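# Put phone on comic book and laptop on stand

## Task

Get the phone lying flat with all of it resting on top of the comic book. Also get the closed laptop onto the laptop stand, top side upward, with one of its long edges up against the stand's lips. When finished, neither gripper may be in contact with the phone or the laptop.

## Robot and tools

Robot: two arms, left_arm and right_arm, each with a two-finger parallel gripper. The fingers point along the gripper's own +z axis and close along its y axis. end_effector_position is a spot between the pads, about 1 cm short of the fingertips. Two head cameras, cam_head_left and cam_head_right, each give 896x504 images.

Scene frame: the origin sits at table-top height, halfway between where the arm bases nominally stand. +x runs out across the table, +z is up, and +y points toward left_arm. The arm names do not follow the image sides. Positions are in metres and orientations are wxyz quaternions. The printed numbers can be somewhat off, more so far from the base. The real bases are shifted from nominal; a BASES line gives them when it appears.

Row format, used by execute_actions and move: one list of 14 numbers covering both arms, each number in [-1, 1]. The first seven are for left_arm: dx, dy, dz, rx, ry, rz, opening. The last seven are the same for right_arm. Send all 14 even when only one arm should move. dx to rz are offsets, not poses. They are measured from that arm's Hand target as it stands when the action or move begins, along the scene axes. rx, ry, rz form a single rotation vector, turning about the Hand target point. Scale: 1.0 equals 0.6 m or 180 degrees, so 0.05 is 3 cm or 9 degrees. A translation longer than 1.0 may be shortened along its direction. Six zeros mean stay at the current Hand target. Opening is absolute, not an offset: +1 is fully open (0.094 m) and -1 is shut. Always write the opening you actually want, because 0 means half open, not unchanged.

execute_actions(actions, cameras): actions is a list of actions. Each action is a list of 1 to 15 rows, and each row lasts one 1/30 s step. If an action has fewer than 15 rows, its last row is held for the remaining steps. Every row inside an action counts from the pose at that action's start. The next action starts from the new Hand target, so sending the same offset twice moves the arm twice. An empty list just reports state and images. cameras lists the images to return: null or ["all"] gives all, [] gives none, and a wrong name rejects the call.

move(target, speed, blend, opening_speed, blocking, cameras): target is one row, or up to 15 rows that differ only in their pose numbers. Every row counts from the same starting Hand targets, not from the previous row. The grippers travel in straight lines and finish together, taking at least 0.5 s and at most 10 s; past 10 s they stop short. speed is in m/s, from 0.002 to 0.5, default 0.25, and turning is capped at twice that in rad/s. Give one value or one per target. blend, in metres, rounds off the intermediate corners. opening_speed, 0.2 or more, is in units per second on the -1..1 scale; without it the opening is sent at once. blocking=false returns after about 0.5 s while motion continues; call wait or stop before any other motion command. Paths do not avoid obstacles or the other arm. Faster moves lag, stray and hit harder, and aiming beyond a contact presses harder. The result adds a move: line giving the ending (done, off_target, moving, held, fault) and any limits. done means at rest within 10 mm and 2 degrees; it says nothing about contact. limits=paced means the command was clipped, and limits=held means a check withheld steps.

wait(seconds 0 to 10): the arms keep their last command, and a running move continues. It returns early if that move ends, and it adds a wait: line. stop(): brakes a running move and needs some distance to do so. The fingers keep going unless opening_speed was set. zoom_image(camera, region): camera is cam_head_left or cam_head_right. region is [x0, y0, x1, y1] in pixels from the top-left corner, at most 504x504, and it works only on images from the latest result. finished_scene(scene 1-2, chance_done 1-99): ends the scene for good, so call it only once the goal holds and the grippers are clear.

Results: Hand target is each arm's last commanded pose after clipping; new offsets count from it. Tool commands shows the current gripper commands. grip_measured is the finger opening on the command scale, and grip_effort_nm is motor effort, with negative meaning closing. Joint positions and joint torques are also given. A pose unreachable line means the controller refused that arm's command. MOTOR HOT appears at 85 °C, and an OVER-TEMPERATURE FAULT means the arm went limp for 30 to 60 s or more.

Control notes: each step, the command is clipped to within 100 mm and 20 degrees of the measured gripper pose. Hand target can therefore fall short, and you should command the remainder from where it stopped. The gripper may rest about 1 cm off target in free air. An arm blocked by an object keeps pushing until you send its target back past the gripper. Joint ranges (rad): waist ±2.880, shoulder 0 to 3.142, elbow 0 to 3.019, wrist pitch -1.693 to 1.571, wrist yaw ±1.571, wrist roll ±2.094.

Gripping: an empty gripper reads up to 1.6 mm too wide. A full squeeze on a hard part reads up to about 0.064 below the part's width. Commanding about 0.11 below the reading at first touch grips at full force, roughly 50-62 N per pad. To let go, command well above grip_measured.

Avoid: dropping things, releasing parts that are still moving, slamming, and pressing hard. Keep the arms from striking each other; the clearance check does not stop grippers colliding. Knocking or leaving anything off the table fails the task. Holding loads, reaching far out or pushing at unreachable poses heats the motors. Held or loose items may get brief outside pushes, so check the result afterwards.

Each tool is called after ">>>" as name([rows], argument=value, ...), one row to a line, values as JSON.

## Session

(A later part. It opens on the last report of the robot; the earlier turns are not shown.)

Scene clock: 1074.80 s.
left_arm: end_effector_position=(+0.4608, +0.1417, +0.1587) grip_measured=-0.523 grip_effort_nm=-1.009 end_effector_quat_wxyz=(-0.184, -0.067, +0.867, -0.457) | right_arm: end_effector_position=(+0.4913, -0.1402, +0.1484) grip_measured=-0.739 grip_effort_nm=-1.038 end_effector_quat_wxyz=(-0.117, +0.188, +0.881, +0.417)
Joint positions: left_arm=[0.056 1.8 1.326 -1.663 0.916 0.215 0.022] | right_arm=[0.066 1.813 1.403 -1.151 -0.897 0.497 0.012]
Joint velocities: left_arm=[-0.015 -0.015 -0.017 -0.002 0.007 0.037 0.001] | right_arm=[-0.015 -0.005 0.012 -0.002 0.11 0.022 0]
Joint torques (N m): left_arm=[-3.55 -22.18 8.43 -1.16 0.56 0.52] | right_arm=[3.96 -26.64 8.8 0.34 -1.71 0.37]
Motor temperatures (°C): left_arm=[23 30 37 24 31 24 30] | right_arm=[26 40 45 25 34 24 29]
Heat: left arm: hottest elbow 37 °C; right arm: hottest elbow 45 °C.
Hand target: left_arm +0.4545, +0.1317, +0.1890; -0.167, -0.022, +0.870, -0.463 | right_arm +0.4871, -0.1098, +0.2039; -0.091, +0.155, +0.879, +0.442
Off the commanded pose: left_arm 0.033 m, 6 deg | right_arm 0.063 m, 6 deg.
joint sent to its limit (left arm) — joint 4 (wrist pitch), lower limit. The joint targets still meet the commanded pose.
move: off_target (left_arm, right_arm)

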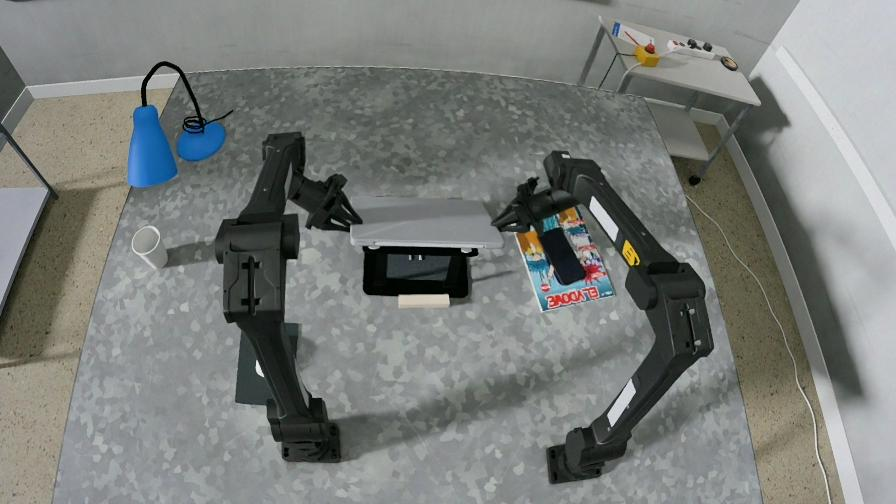

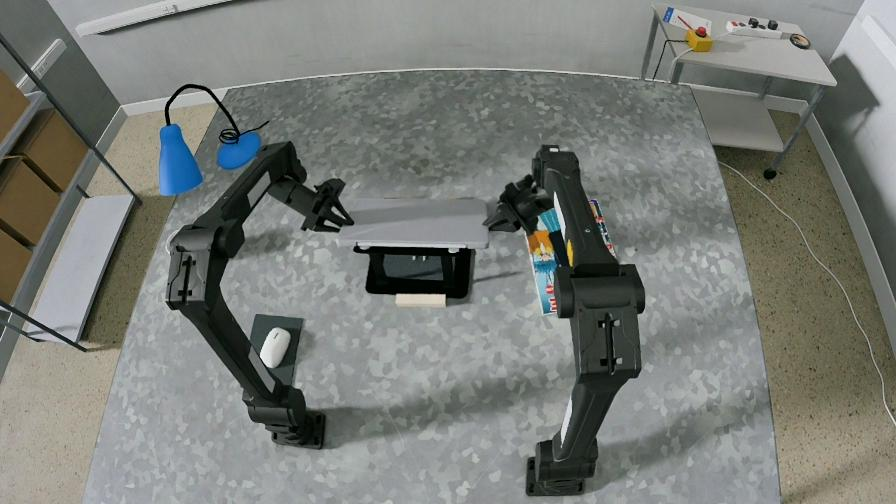

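>>> move([
  [-0.05,0.005,0,0,0,0,-0.8,-0.04,0.008,0,0,0,0,-0.9],
  [-0.05,0.005,-0.09,0,0,0,-0.8,-0.04,0.008,-0.11,0,0,0,-0.9],
], speed=0.07)

>>> zoom_image(camera="cam_head_left", region=[320, 150, 530, 310])

>>> zoom_image(camera="cam_head_right", region=[320, 150, 530, 310])

Scene clock: 1082.77 s.
left_arm: end_effector_position=(+0.4291, +0.1473, +0.1424) grip_measured=-0.523 grip_effort_nm=-1.009 end_effector_quat_wxyz=(-0.175, -0.064, +0.867, -0.462) | right_arm: end_effector_position=(+0.4711, -0.1338, +0.1317) grip_measured=-0.739 grip_effort_nm=-1.038 end_effector_quat_wxyz=(-0.084, +0.174, +0.880, +0.433)
Joint positions: left_arm=[0.077 1.746 1.199 -1.595 0.915 0.245 0.022] | right_arm=[0.079 1.75 1.257 -0.965 -0.908 0.53 0.012]
Joint velocities: left_arm=[-0.015 -0.005 -0.027 0.002 0.022 -0.037 0] | right_arm=[-0.015 0.005 -0.027 0.002 0.051 0.037 -0.001]
Joint torques (N m): left_arm=[-4.72 -16.03 6.49 0.32 0.21 0.65] | right_arm=[4.07 -19.55 6.67 1.18 -1.16 0.27]
Motor temperatures (°C): left_arm=[23 29 37 24 31 24 30] | right_arm=[26 41 44 25 35 24 29]
Heat: left arm: hottest elbow 37 °C; right arm: hottest elbow 44 °C.
Hand target: left_arm +0.4243, +0.1341, +0.1349; -0.167, -0.022, +0.870, -0.462 | right_arm +0.4619, -0.1057, +0.1383; -0.092, +0.155, +0.879, +0.442
Off the commanded pose: left_arm 0.015 m, 5 deg | right_arm 0.031 m, 3 deg.
move: off_target (left_arm, right_arm)

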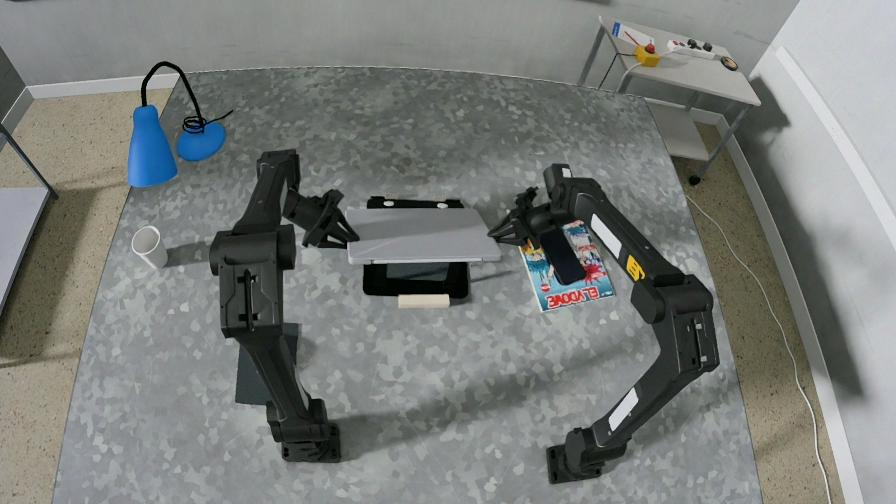

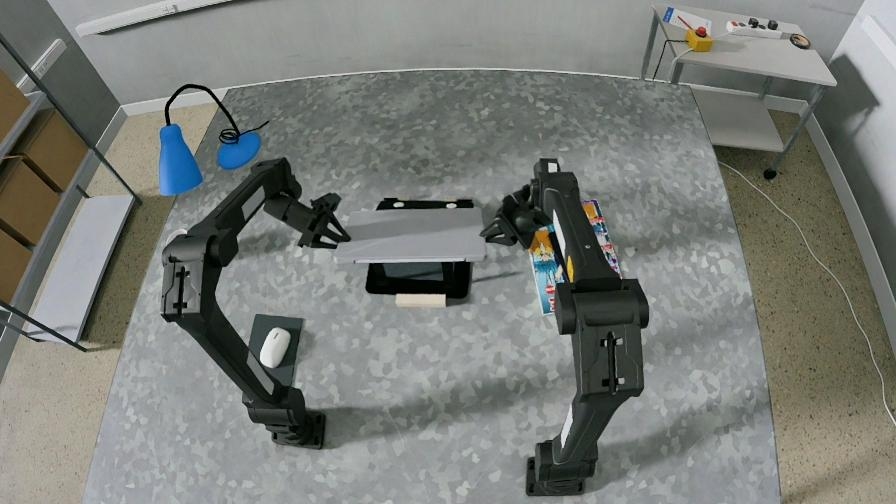

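Scaled by 2.400.

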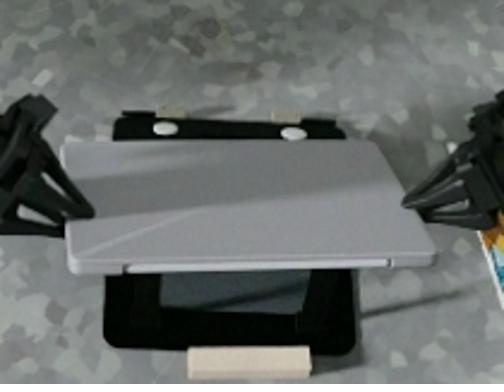

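Scaled by 2.400.

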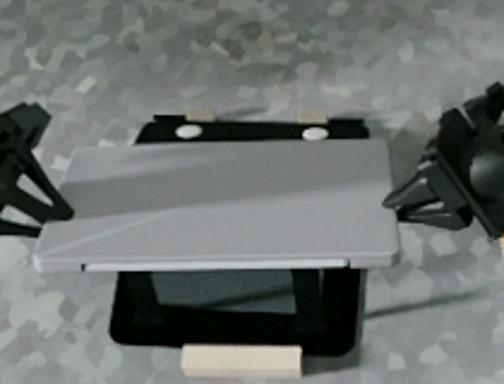

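>>> move(target=[0.017,0,-0.04,0,0,0,-0.8,0,0,-0.06,0,0,0,-0.9], speed=0.05)

>>> zoom_image(camera="cam_head_left", region=[320, 150, 530, 310])

>>> zoom_image(camera="cam_head_right", region=[320, 150, 530, 310])

Scene clock: 1088.60 s.
left_arm: end_effector_position=(+0.4358, +0.1488, +0.1354) grip_measured=-0.523 grip_effort_nm=-1.009 end_effector_quat_wxyz=(-0.165, -0.066, +0.866, -0.467) | right_arm: end_effector_position=(+0.4770, -0.1323, +0.1256) grip_measured=-0.739 grip_effort_nm=-1.033 end_effector_quat_wxyz=(-0.062, +0.167, +0.878, +0.444)
Joint positions: left_arm=[0.083 1.762 1.199 -1.562 0.929 0.243 0.022] | right_arm=[0.079 1.75 1.23 -0.875 -0.917 0.547 0.012]
Joint velocities: left_arm=[-0.005 -0.015 -0.007 0.007 0.007 -0.007 -0.001] | right_arm=[-0.015 0.005 -0.007 -0.002 -0.022 -0.11 0]
Joint torques (N m): left_arm=[-4.95 -12.16 7.13 0.85 -0.26 0.71] | right_arm=[3.96 -16.03 5.41 0.94 -0.82 0.12]
Motor temperatures (°C): left_arm=[23 29 36 24 31 24 30] | right_arm=[26 40 44 25 34 24 29]
Heat: left arm: hottest elbow 36 °C; right arm: hottest elbow 44 °C.
Hand target: left_arm +0.4346, +0.1339, +0.1111; -0.167, -0.022, +0.870, -0.462 | right_arm +0.4612, -0.1062, +0.1023; -0.092, +0.155, +0.879, +0.442
Off the commanded pose: left_arm 0.029 m, 5 deg | right_arm 0.038 m, 4 deg.
move: off_target (left_arm, right_arm)

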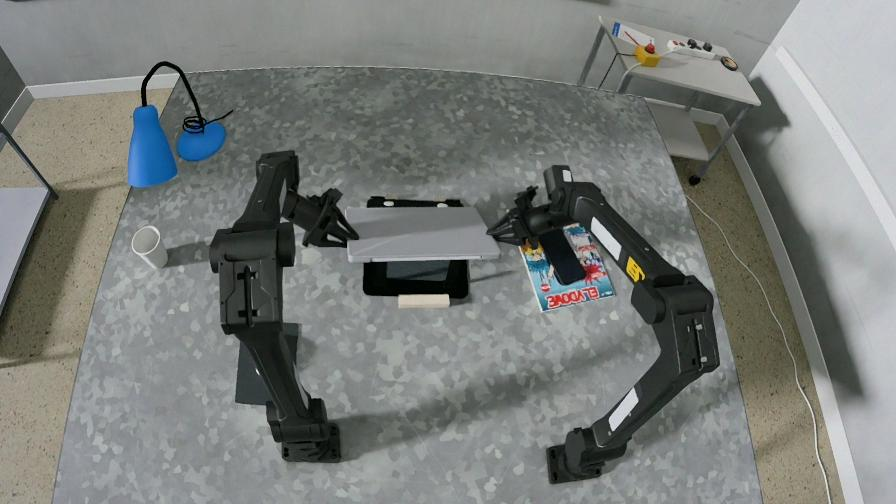

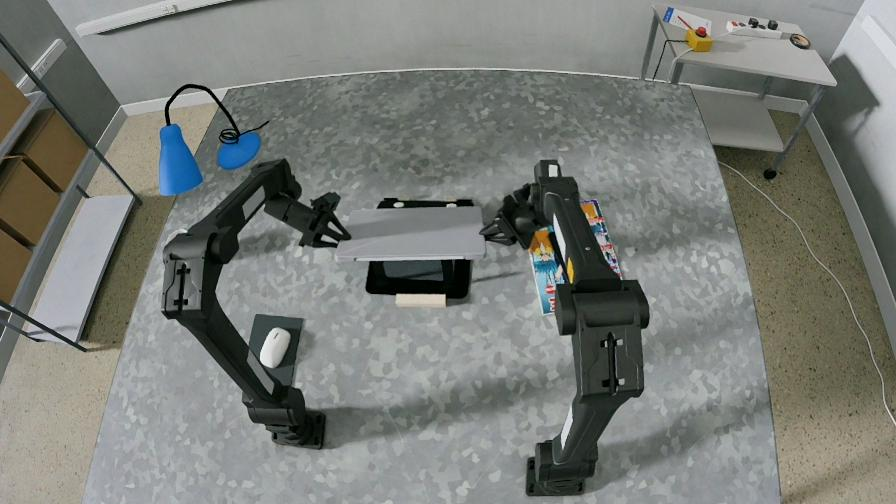

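Scaled by 2.400.

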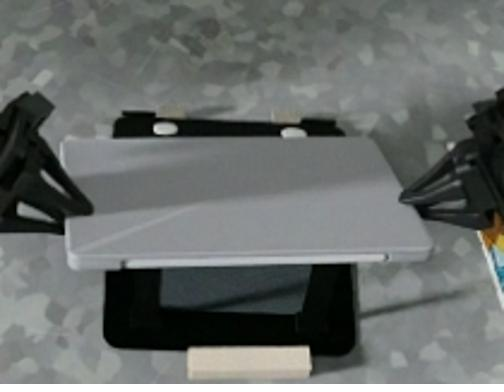

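Scaled by 2.400.

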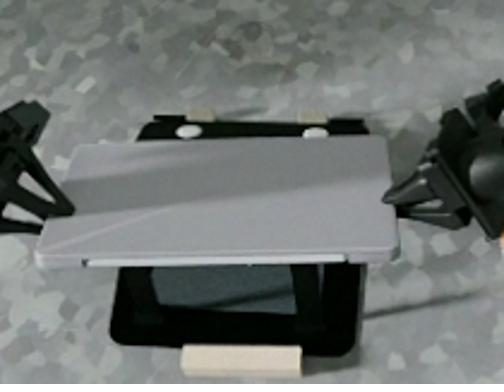

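>>> move(target=[0.0046,0.0245,0.024,0,0,0,-0.8,0.0175,-0.0477,0.022,0,0,0,-0.9], speed=0.05, cameras=[])

>>> move(target=[0,0,0,0,0,0,0,0,0,0,0,0,0,-0.2], opening_speed=0.4)

>>> zoom_image(camera="cam_head_left", region=[320, 150, 530, 310])

>>> zoom_image(camera="cam_head_right", region=[320, 150, 530, 310])

Scene clock: 1094.60 s.
left_arm: end_effector_position=(+0.4323, +0.1489, +0.1358) grip_measured=-0.523 grip_effort_nm=-1.009 end_effector_quat_wxyz=(-0.172, -0.061, +0.863, -0.471) | right_arm: end_effector_position=(+0.4685, -0.1362, +0.1269) grip_measured=-0.739 grip_effort_nm=-1.038 end_effector_quat_wxyz=(-0.077, +0.157, +0.878, +0.446)
Joint positions: left_arm=[0.085 1.769 1.2 -1.591 0.93 0.274 0.022] | right_arm=[0.07 1.753 1.236 -0.943 -0.934 0.486 0.012]
Joint velocities: left_arm=[0.005 0.005 -0.012 0.002 0.095 0.095 0] | right_arm=[0.005 -0.005 0.002 -0.007 0.007 0.007 0]
Joint torques (N m): left_arm=[-1.49 -13.57 10.02 -0.44 -0.91 0.7] | right_arm=[0.67 -15.33 9.03 -0.51 -0.47 -0.13]
Motor temperatures (°C): left_arm=[23 29 36 24 31 25 30] | right_arm=[26 40 43 25 34 23 29]
Heat: left arm: hottest elbow 36 °C; right arm: hottest elbow 43 °C.
Hand target: left_arm +0.4374, +0.1487, +0.1253; -0.167, -0.022, +0.870, -0.462 | right_arm +0.4720, -0.1350, +0.1156; -0.091, +0.155, +0.879, +0.442
Off the commanded pose: left_arm 0.011 m, 5 deg | right_arm 0.012 m, 2 deg.
move: off_target (left_arm, right_arm)
No camera images: "cameras" was empty.

Scene clock: 1096.93 s.
left_arm: end_effector_position=(+0.4314, +0.1514, +0.1298) grip_measured=-0.003 grip_effort_nm=0.125 end_effector_quat_wxyz=(-0.165, -0.033, +0.869, -0.466) | right_arm: end_effector_position=(+0.4653, -0.1363, +0.1241) grip_measured=-0.201 grip_effort_nm=0.066 end_effector_quat_wxyz=(-0.083, +0.155, +0.878, +0.444)
Joint positions: left_arm=[0.085 1.78 1.203 -1.591 0.905 0.335 0.047] | right_arm=[0.07 1.758 1.236 -0.961 -0.935 0.469 0.038]
Joint velocities: left_arm=[0.005 -0.005 0.012 0.012 0.066 -0.051 0.001] | right_arm=[-0.015 -0.015 -0.007 0.002 -0.051 0.095 0]
Joint torques (N m): left_arm=[-1.85 -14.27 9.98 -0.79 0 0.19] | right_arm=[0.73 -15.68 9.05 -0.09 -0.44 0.03]
Motor temperatures (°C): left_arm=[23 29 36 24 31 24 30] | right_arm=[26 40 43 25 33 23 29]
Heat: left arm: hottest elbow 36 °C; right arm: hottest elbow 43 °C.
Hand target: left_arm +0.4373, +0.1487, +0.1252; -0.167, -0.022, +0.870, -0.462 | right_arm +0.4720, -0.1349, +0.1158; -0.091, +0.155, +0.879, +0.442
Off the commanded pose: left_arm 0.008 m, 1 deg | right_arm 0.011 m, 1 deg.
move: off_target (right_arm)

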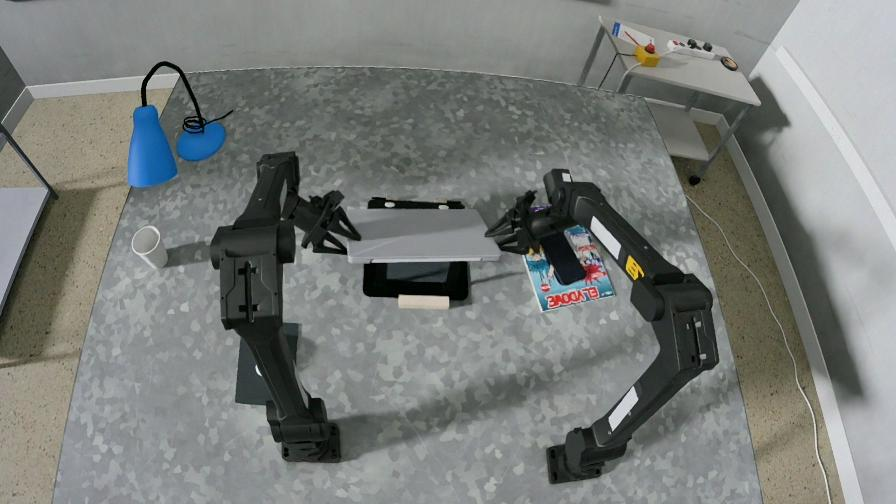

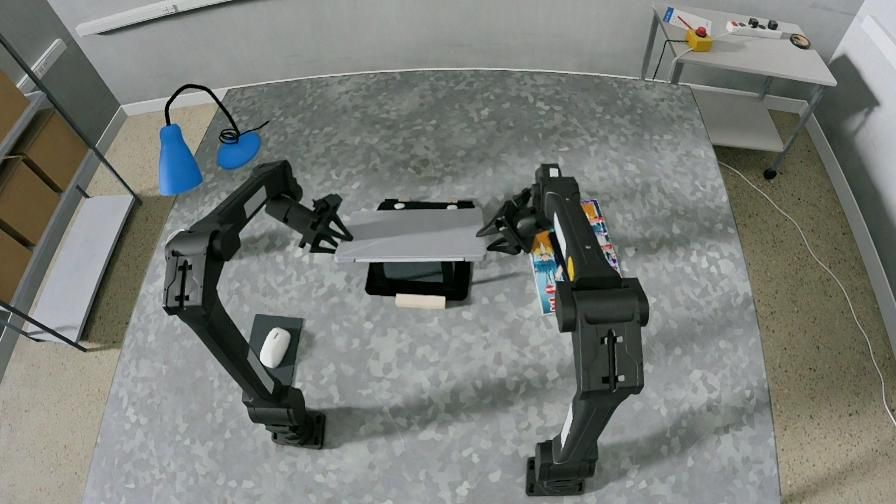

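Scaled by 2.400.

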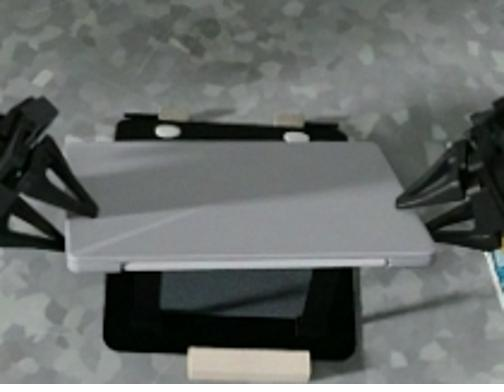

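Scaled by 2.400.

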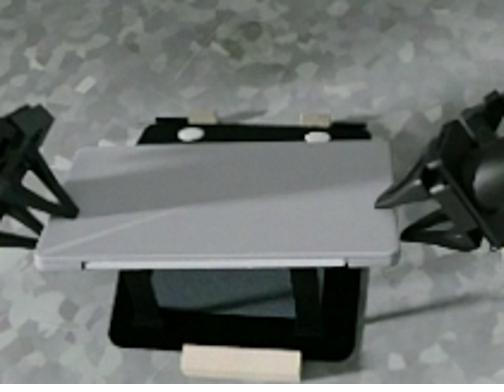

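>>> move(target=[0.014,0.133,0.003,0,0,0,0,-0.025,-0.131,0.005,0,0,0,-0.1], speed=0.08, opening_speed=0.5)

>>> zoom_image(camera="cam_head_left", region=[320, 150, 530, 310])

>>> zoom_image(camera="cam_head_right", region=[320, 150, 530, 310])

Scene clock: 1116.17 s.
left_arm: end_effector_position=(+0.4284, +0.2188, +0.1174) grip_measured=-0.001 grip_effort_nm=0.085 end_effector_quat_wxyz=(-0.160, -0.040, +0.876, -0.454) | right_arm: end_effector_position=(+0.4475, -0.2087, +0.1242) grip_measured=-0.101 grip_effort_nm=0.066 end_effector_quat_wxyz=(-0.088, +0.154, +0.879, +0.443)
Joint positions: left_arm=[0.229 1.825 1.232 -1.667 0.802 0.469 0.047] | right_arm=[-0.078 1.758 1.236 -1.179 -0.931 0.208 0.042]
Joint velocities: left_arm=[0.005 0.005 -0.007 0.017 0.051 -0.037 0.001] | right_arm=[-0.015 -0.005 -0.007 0.002 -0.095 -0.051 0.001]
Joint torques (N m): left_arm=[-0.5 -15.62 12.44 -1.36 0.24 0.17] | right_arm=[-0.09 -15.33 9.06 -0.4 -0.37 0.03]
Motor temperatures (°C): left_arm=[23 28 36 24 31 24 29] | right_arm=[26 38 41 25 32 23 28]
Heat: left arm: hottest elbow 36 °C; right arm: hottest elbow 41 °C.
Hand target: left_arm +0.4459, +0.2284, +0.1263; -0.168, -0.022, +0.870, -0.463 | right_arm +0.4570, -0.2136, +0.1198; -0.089, +0.156, +0.879, +0.442
Off the commanded pose: left_arm 0.022 m, 2 deg | right_arm 0.012 m, 0 deg.
joint sent to its limit (left arm) — joint 4 (wrist pitch), lower limit. The joint targets are off in orientation, not in position.
move: off_target (left_arm, right_arm)

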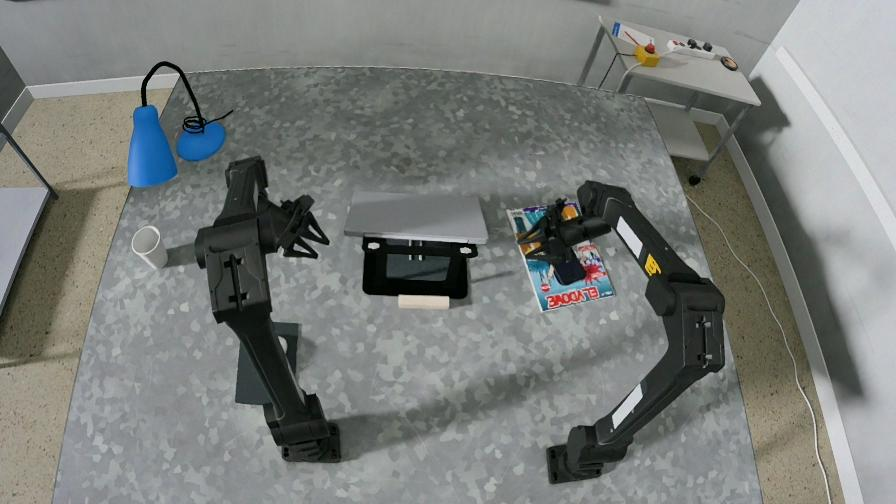

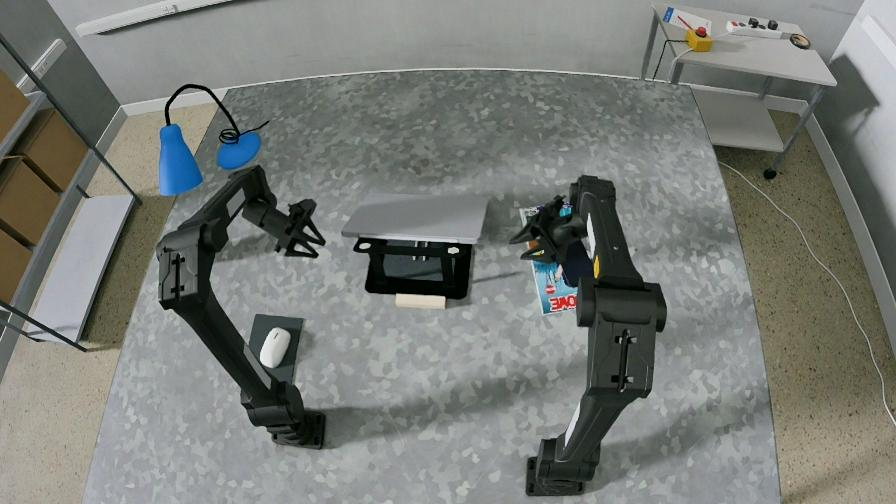

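Scaled by 2.400.

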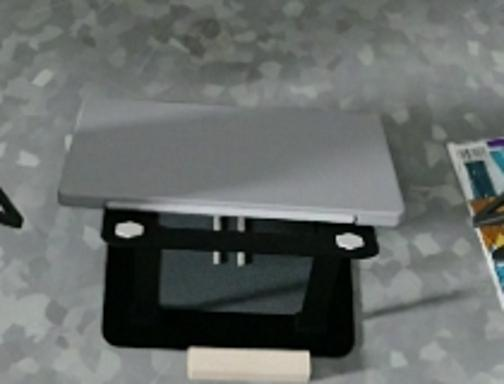

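Scaled by 2.400.

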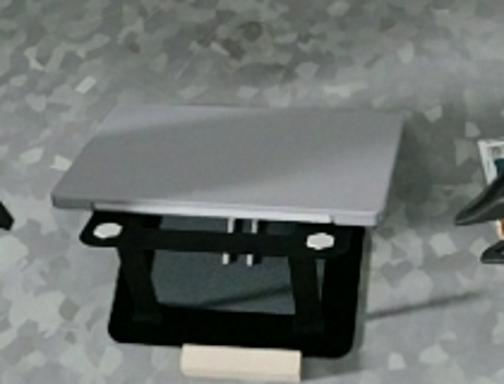

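>>> zoom_image(camera="cam_head_left", region=[340, 180, 440, 260])

>>> zoom_image(camera="cam_head_left", region=[410, 180, 510, 260])

>>> zoom_image(camera="cam_head_right", region=[410, 180, 510, 260])

>>> zoom_image(camera="cam_head_right", region=[335, 180, 435, 260])

Scaled by 5.040.

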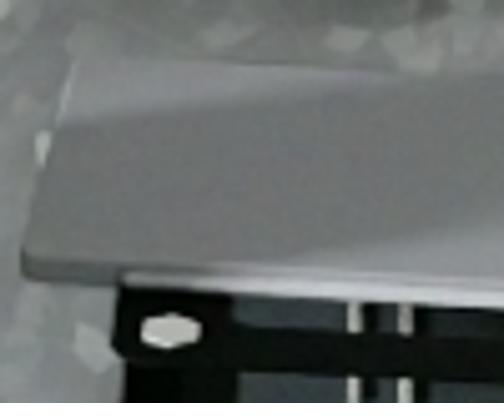

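Scaled by 5.040.

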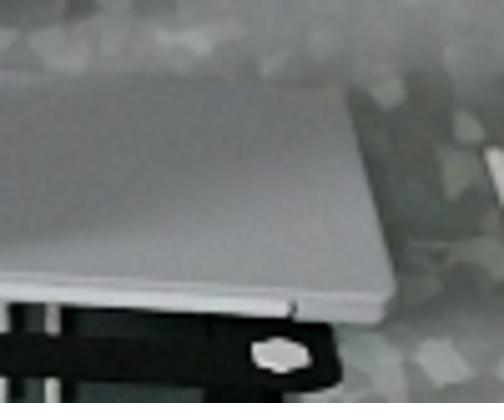

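Scaled by 5.040.

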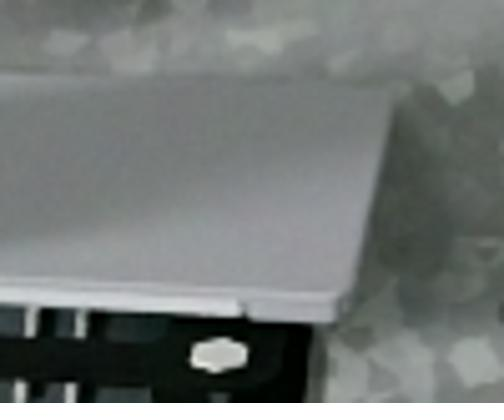

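Scaled by 5.040.

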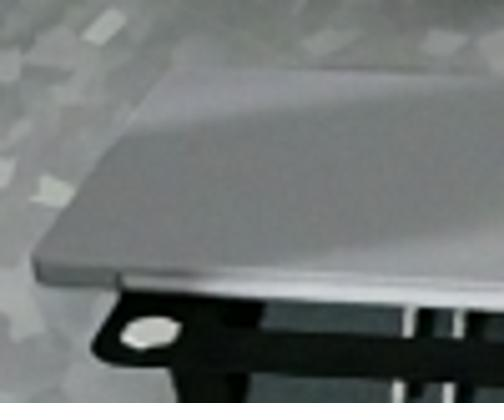

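>>> zoom_image(camera="cam_head_left", region=[450, 170, 510, 230])

>>> zoom_image(camera="cam_head_right", region=[460, 170, 520, 230])

>>> zoom_image(camera="cam_head_left", region=[330, 170, 390, 230])

>>> zoom_image(camera="cam_head_right", region=[335, 170, 395, 230])

Scaled by 8.400.

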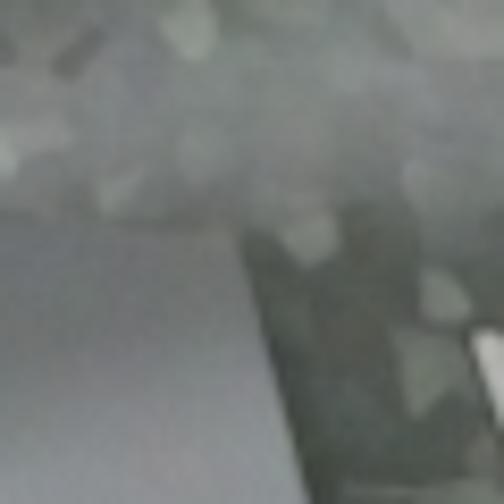

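Scaled by 8.400.

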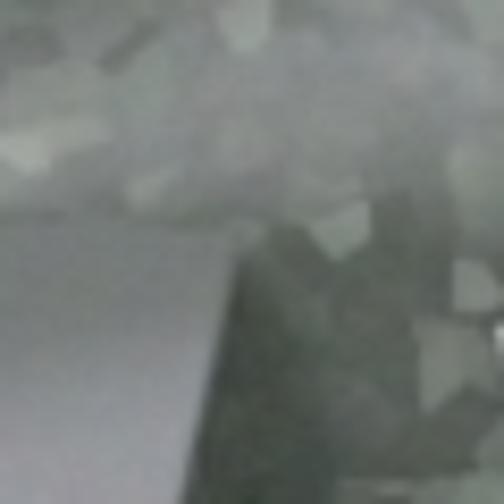

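Scaled by 8.400.

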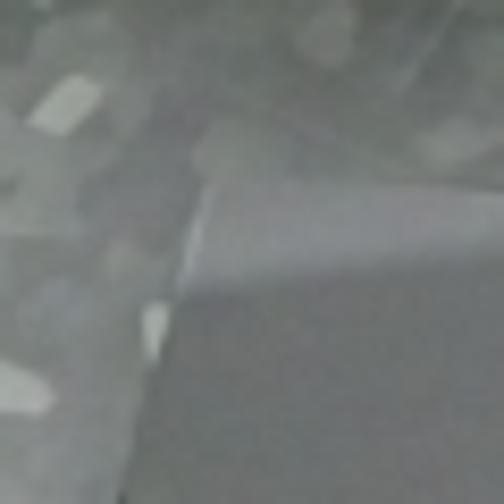

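Scaled by 8.400.

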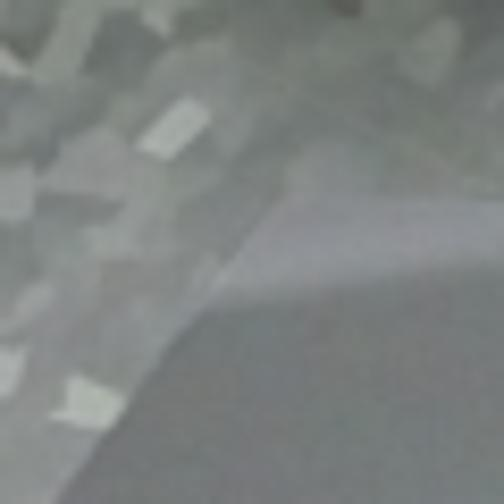

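>>> move(target=[0.131,-0.012,-0.047,0,0.033,0,0.1,0.138,-0.022,-0.033,0,0.033,0,0.1], speed=0.1, opening_speed=0.8)

>>> zoom_image(camera="cam_head_left", region=[270, 150, 580, 310])

>>> zoom_image(camera="cam_head_right", region=[270, 150, 580, 310])

Scene clock: 1194.50 s.
left_arm: end_effector_position=(+0.5074, +0.2231, +0.0904) grip_measured=+0.098 grip_effort_nm=0.129 end_effector_quat_wxyz=(-0.172, -0.076, +0.875, -0.446) | right_arm: end_effector_position=(+0.5222, -0.2198, +0.0995) grip_measured=+0.099 grip_effort_nm=0.071 end_effector_quat_wxyz=(-0.143, +0.181, +0.872, +0.433)
Joint positions: left_arm=[0.2 2.019 1.47 -1.667 0.823 0.345 0.052] | right_arm=[-0.087 2.017 1.551 -1.369 -0.921 0.196 0.052]
Joint velocities: left_arm=[-0.015 -0.005 -0.002 0.002 0.022 -0.007 0] | right_arm=[-0.015 0.005 0.002 -0.007 0.022 0.022 0]
Joint torques (N m): left_arm=[-2.78 -18.61 13.01 -1.2 0.47 -0.04] | right_arm=[-0.21 -19.55 10.91 -0.65 -0.36 0.05]
Motor temperatures (°C): left_arm=[23 28 39 24 29 24 28] | right_arm=[26 36 41 25 29 23 27]
Heat: left arm: hottest elbow 39 °C; right arm: hottest elbow 41 °C.
Hand target: left_arm +0.5247, +0.2208, +0.0986; -0.212, -0.046, +0.861, -0.461 | right_arm +0.5394, -0.2275, +0.0982; -0.135, +0.179, +0.873, +0.434
Off the commanded pose: left_arm 0.019 m, 6 deg | right_arm 0.019 m, 1 deg.
joint sent to its limit (left arm) — joint 4 (wrist pitch), lower limit. The joint targets are off in orientation, not in position.
move: off_target (left_arm, right_arm)

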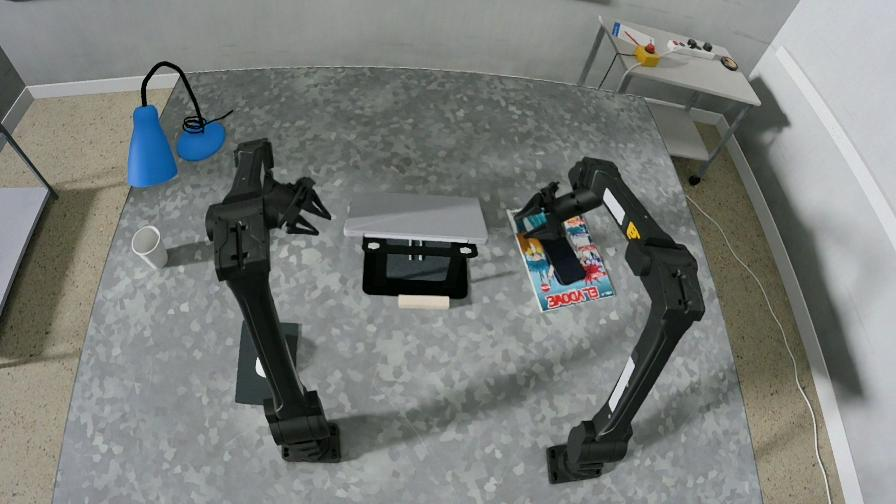

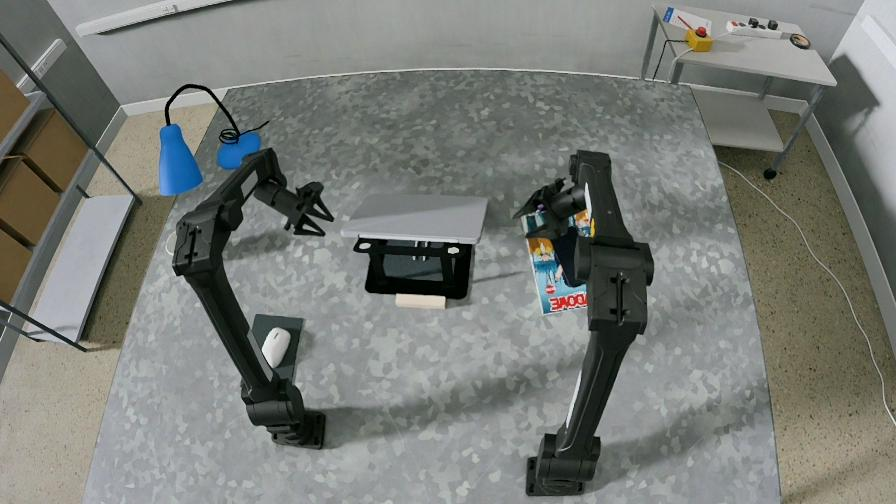

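Scaled by 1.626.

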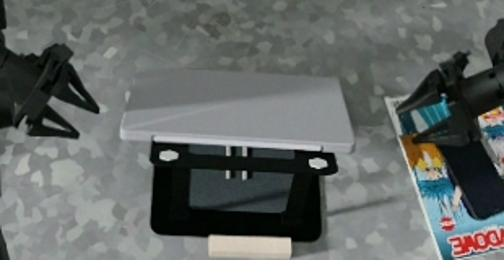

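Scaled by 1.626.

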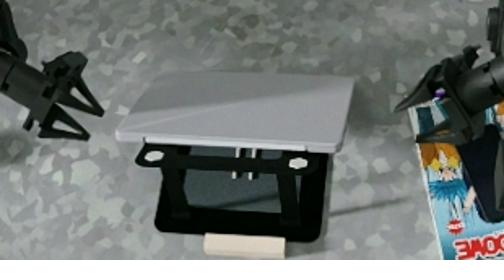

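>>> zoom_image(camera="cam_head_left", region=[290, 180, 380, 250])

>>> zoom_image(camera="cam_head_right", region=[290, 180, 380, 250])

>>> zoom_image(camera="cam_head_left", region=[460, 180, 560, 250])

>>> zoom_image(camera="cam_head_right", region=[460, 180, 560, 250])

Scaled by 5.600.

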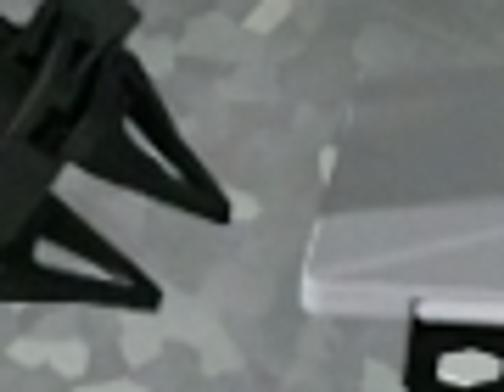

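Scaled by 5.600.

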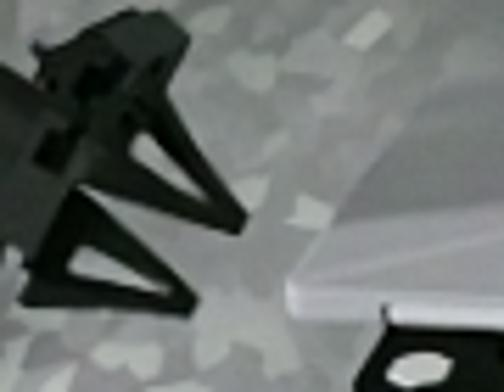

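Scaled by 5.040.

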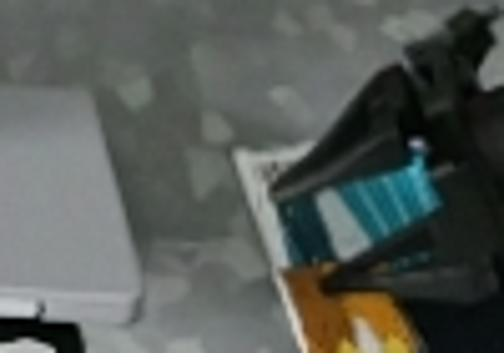

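Scaled by 5.040.

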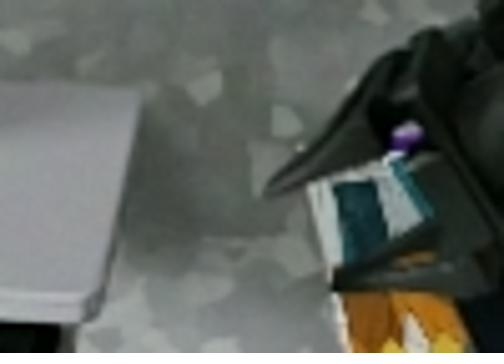

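>>> move([
  [0.033,0,0.008,0,0,0,0.1,0.02,0,0.008,0,0,0,0.1],
  [0.033,-0.115,0.008,0,0,0,0.1,0.02,0.15,0.008,0,0,0,0.1],
], speed=0.08)

>>> zoom_image(camera="cam_head_left", region=[320, 150, 530, 310])

>>> zoom_image(camera="cam_head_right", region=[320, 150, 530, 310])

Scene clock: 1212.33 s.
left_arm: end_effector_position=(+0.5279, +0.1553, +0.0964) grip_measured=+0.098 grip_effort_nm=0.125 end_effector_quat_wxyz=(-0.197, -0.064, +0.866, -0.455) | right_arm: end_effector_position=(+0.5494, -0.1415, +0.1021) grip_measured=+0.099 grip_effort_nm=0.066 end_effector_quat_wxyz=(-0.138, +0.181, +0.872, +0.433)
Joint positions: left_arm=[0.069 2.055 1.533 -1.667 0.899 0.256 0.052] | right_arm=[0.049 2.035 1.598 -1.201 -0.941 0.428 0.052]
Joint velocities: left_arm=[-0.005 0.005 0.002 -0.002 0.051 -0.037 0] | right_arm=[-0.005 -0.005 -0.002 -0.012 0.037 -0.007 -0.001]
Joint torques (N m): left_arm=[-1.49 -19.55 13.14 -1.18 0.52 0.02] | right_arm=[1.08 -22.83 7.69 0.35 -0.51 0.19]
Motor temperatures (°C): left_arm=[23 28 38 24 30 24 28] | right_arm=[26 37 43 25 29 23 27]
Heat: left arm: hottest elbow 38 °C; right arm: hottest elbow 43 °C.
Hand target: left_arm +0.5446, +0.1519, +0.1042; -0.212, -0.046, +0.861, -0.461 | right_arm +0.5512, -0.1372, +0.1017; -0.136, +0.179, +0.873, +0.434
Off the commanded pose: left_arm 0.018 m, 3 deg | right_arm 0.005 m, 0 deg.
joint sent to its limit (left arm) — joint 4 (wrist pitch), lower limit. The joint targets are off in orientation, not in position.
move: off_target (left_arm)

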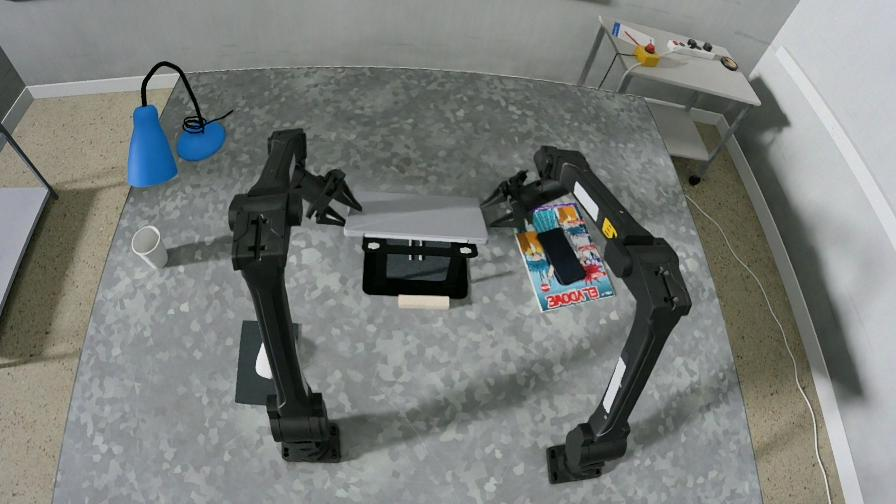

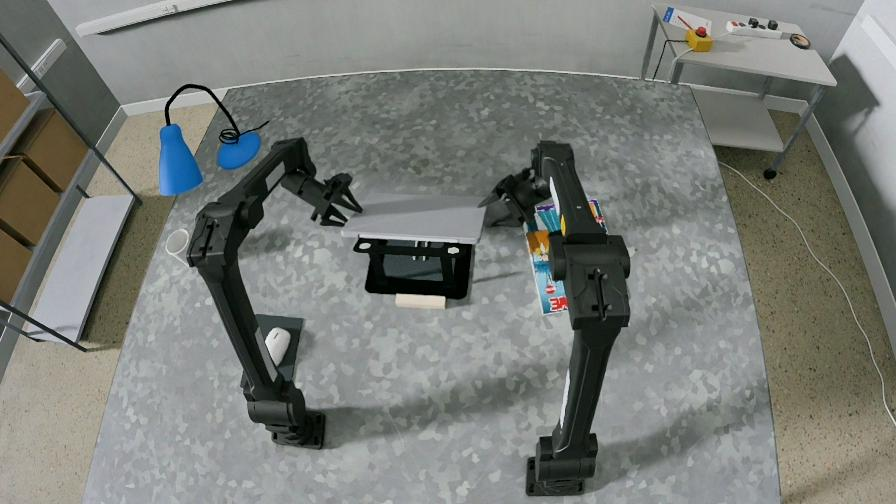

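Scaled by 2.400.

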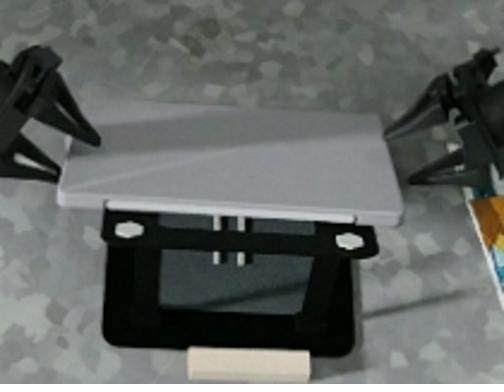

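Scaled by 2.400.

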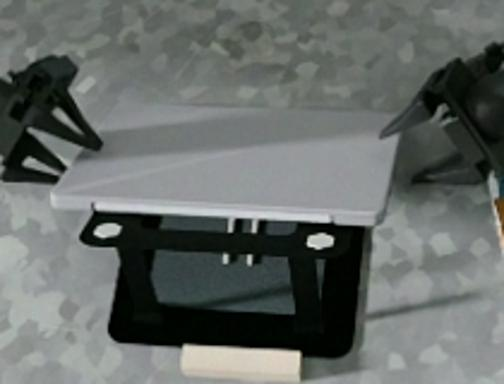

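>>> move(target=[0,-0.018,0,0,0,0,0.1,0,0.03,0,0,0,0,0.1], speed=0.05, cameras=[])

>>> move(target=[0,0,0,0,0,0,-0.8,0,0,0,0,0,0,-0.9], opening_speed=0.5)

>>> zoom_image(camera="cam_head_left", region=[320, 150, 530, 310])

>>> zoom_image(camera="cam_head_right", region=[320, 150, 530, 310])

Scene clock: 1216.90 s.
left_arm: end_effector_position=(+0.5272, +0.1464, +0.0959) grip_measured=+0.098 grip_effort_nm=0.129 end_effector_quat_wxyz=(-0.203, -0.063, +0.864, -0.457) | right_arm: end_effector_position=(+0.5520, -0.1253, +0.1018) grip_measured=+0.099 grip_effort_nm=0.071 end_effector_quat_wxyz=(-0.136, +0.181, +0.872, +0.433)
Joint positions: left_arm=[0.053 2.058 1.533 -1.667 0.909 0.247 0.052] | right_arm=[0.076 2.035 1.598 -1.158 -0.942 0.479 0.052]
Joint velocities: left_arm=[-0.005 0.015 0.002 -0.012 -0.081 0.022 0] | right_arm=[-0.015 -0.005 0.002 -0.002 0.022 -0.007 0]
Joint torques (N m): left_arm=[-2.84 -18.96 13.57 -1.06 0.49 0] | right_arm=[1.14 -23.24 7.27 0.39 -0.53 0.11]
Motor temperatures (°C): left_arm=[23 29 39 24 30 24 28] | right_arm=[26 38 43 25 29 23 26]
Heat: left arm: hottest elbow 39 °C; right arm: hottest elbow 43 °C.
Hand target: left_arm +0.5446, +0.1412, +0.1043; -0.212, -0.046, +0.861, -0.461 | right_arm +0.5513, -0.1192, +0.1015; -0.136, +0.179, +0.873, +0.434
Off the commanded pose: left_arm 0.020 m, 2 deg | right_arm 0.006 m, 0 deg.
joint sent to its limit (left arm) — joint 4 (wrist pitch), lower limit. The joint targets still meet the commanded pose.
move: off_target (left_arm)
No camera images: "cameras" was empty.

Scene clock: 1219.27 s.
left_arm: end_effector_position=(+0.5258, +0.1485, +0.0913) grip_measured=-0.475 grip_effort_nm=-1.004 end_effector_quat_wxyz=(-0.215, -0.077, +0.861, -0.455) | right_arm: end_effector_position=(+0.5491, -0.1329, +0.0941) grip_measured=-0.842 grip_effort_nm=-0.984 end_effector_quat_wxyz=(-0.137, +0.189, +0.876, +0.422)
Joint positions: left_arm=[0.057 2.07 1.533 -1.676 0.907 0.227 0.025] | right_arm=[0.068 2.035 1.584 -1.158 -0.918 0.479 0.007]
Joint velocities: left_arm=[-0.005 0.005 0.002 -0.012 0.022 -0.066 0] | right_arm=[0.005 0.005 -0.007 -0.012 -0.022 -0.007 -0.001]
Joint torques (N m): left_arm=[-2.32 -20.72 13.26 -0.98 0.59 0.19] | right_arm=[1.79 -22.95 8.08 0.39 -1.31 0.16]
Motor temperatures (°C): left_arm=[23 29 39 24 30 24 28] | right_arm=[26 38 43 25 29 23 26]
Heat: left arm: hottest elbow 39 °C; right arm: hottest elbow 43 °C.
Hand target: left_arm +0.5446, +0.1411, +0.1044; -0.212, -0.046, +0.861, -0.461 | right_arm +0.5514, -0.1193, +0.1016; -0.136, +0.179, +0.873, +0.434
Off the commanded pose: left_arm 0.024 m, 4 deg | right_arm 0.016 m, 2 deg.
joint sent to its limit (left arm) — joint 4 (wrist pitch), lower limit. The joint targets still meet the commanded pose.
move: off_target (left_arm, right_arm)

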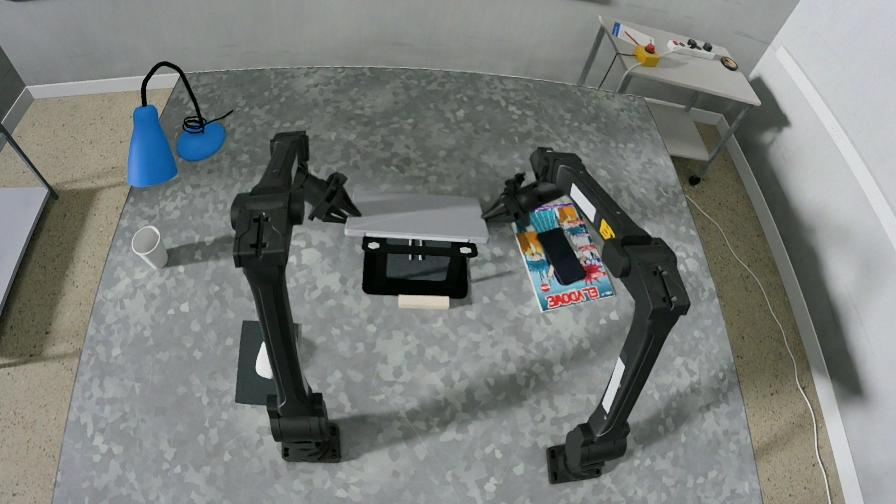

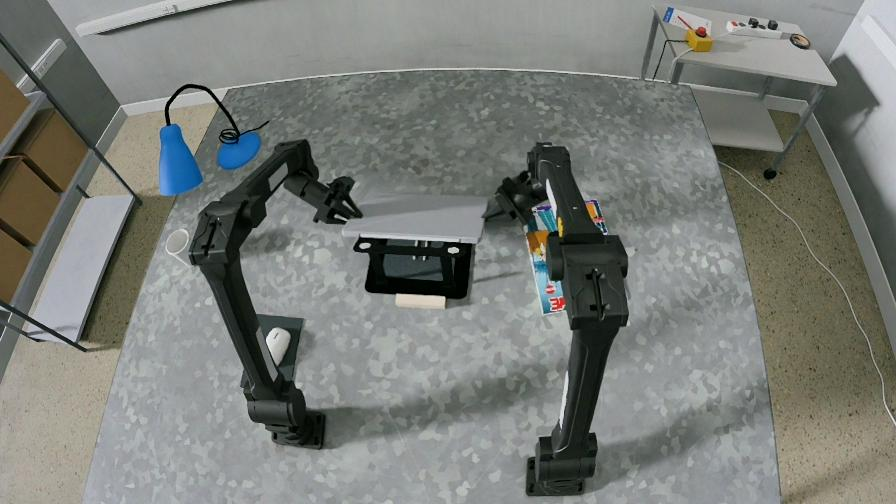

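Scaled by 2.400.

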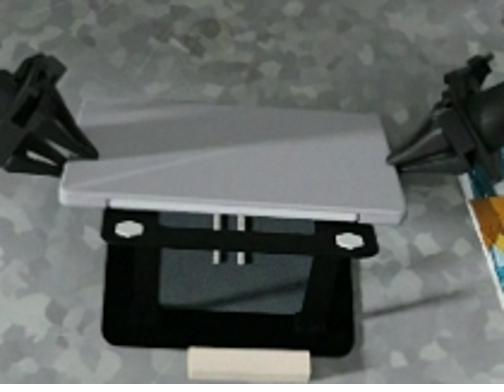

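Scaled by 2.400.

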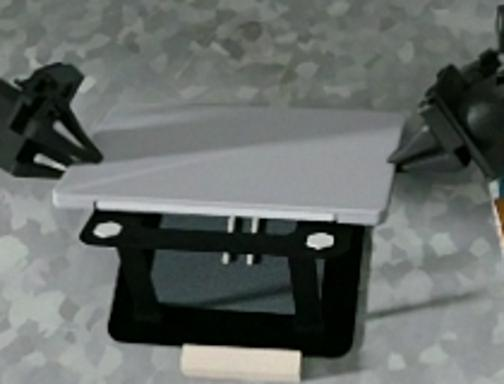

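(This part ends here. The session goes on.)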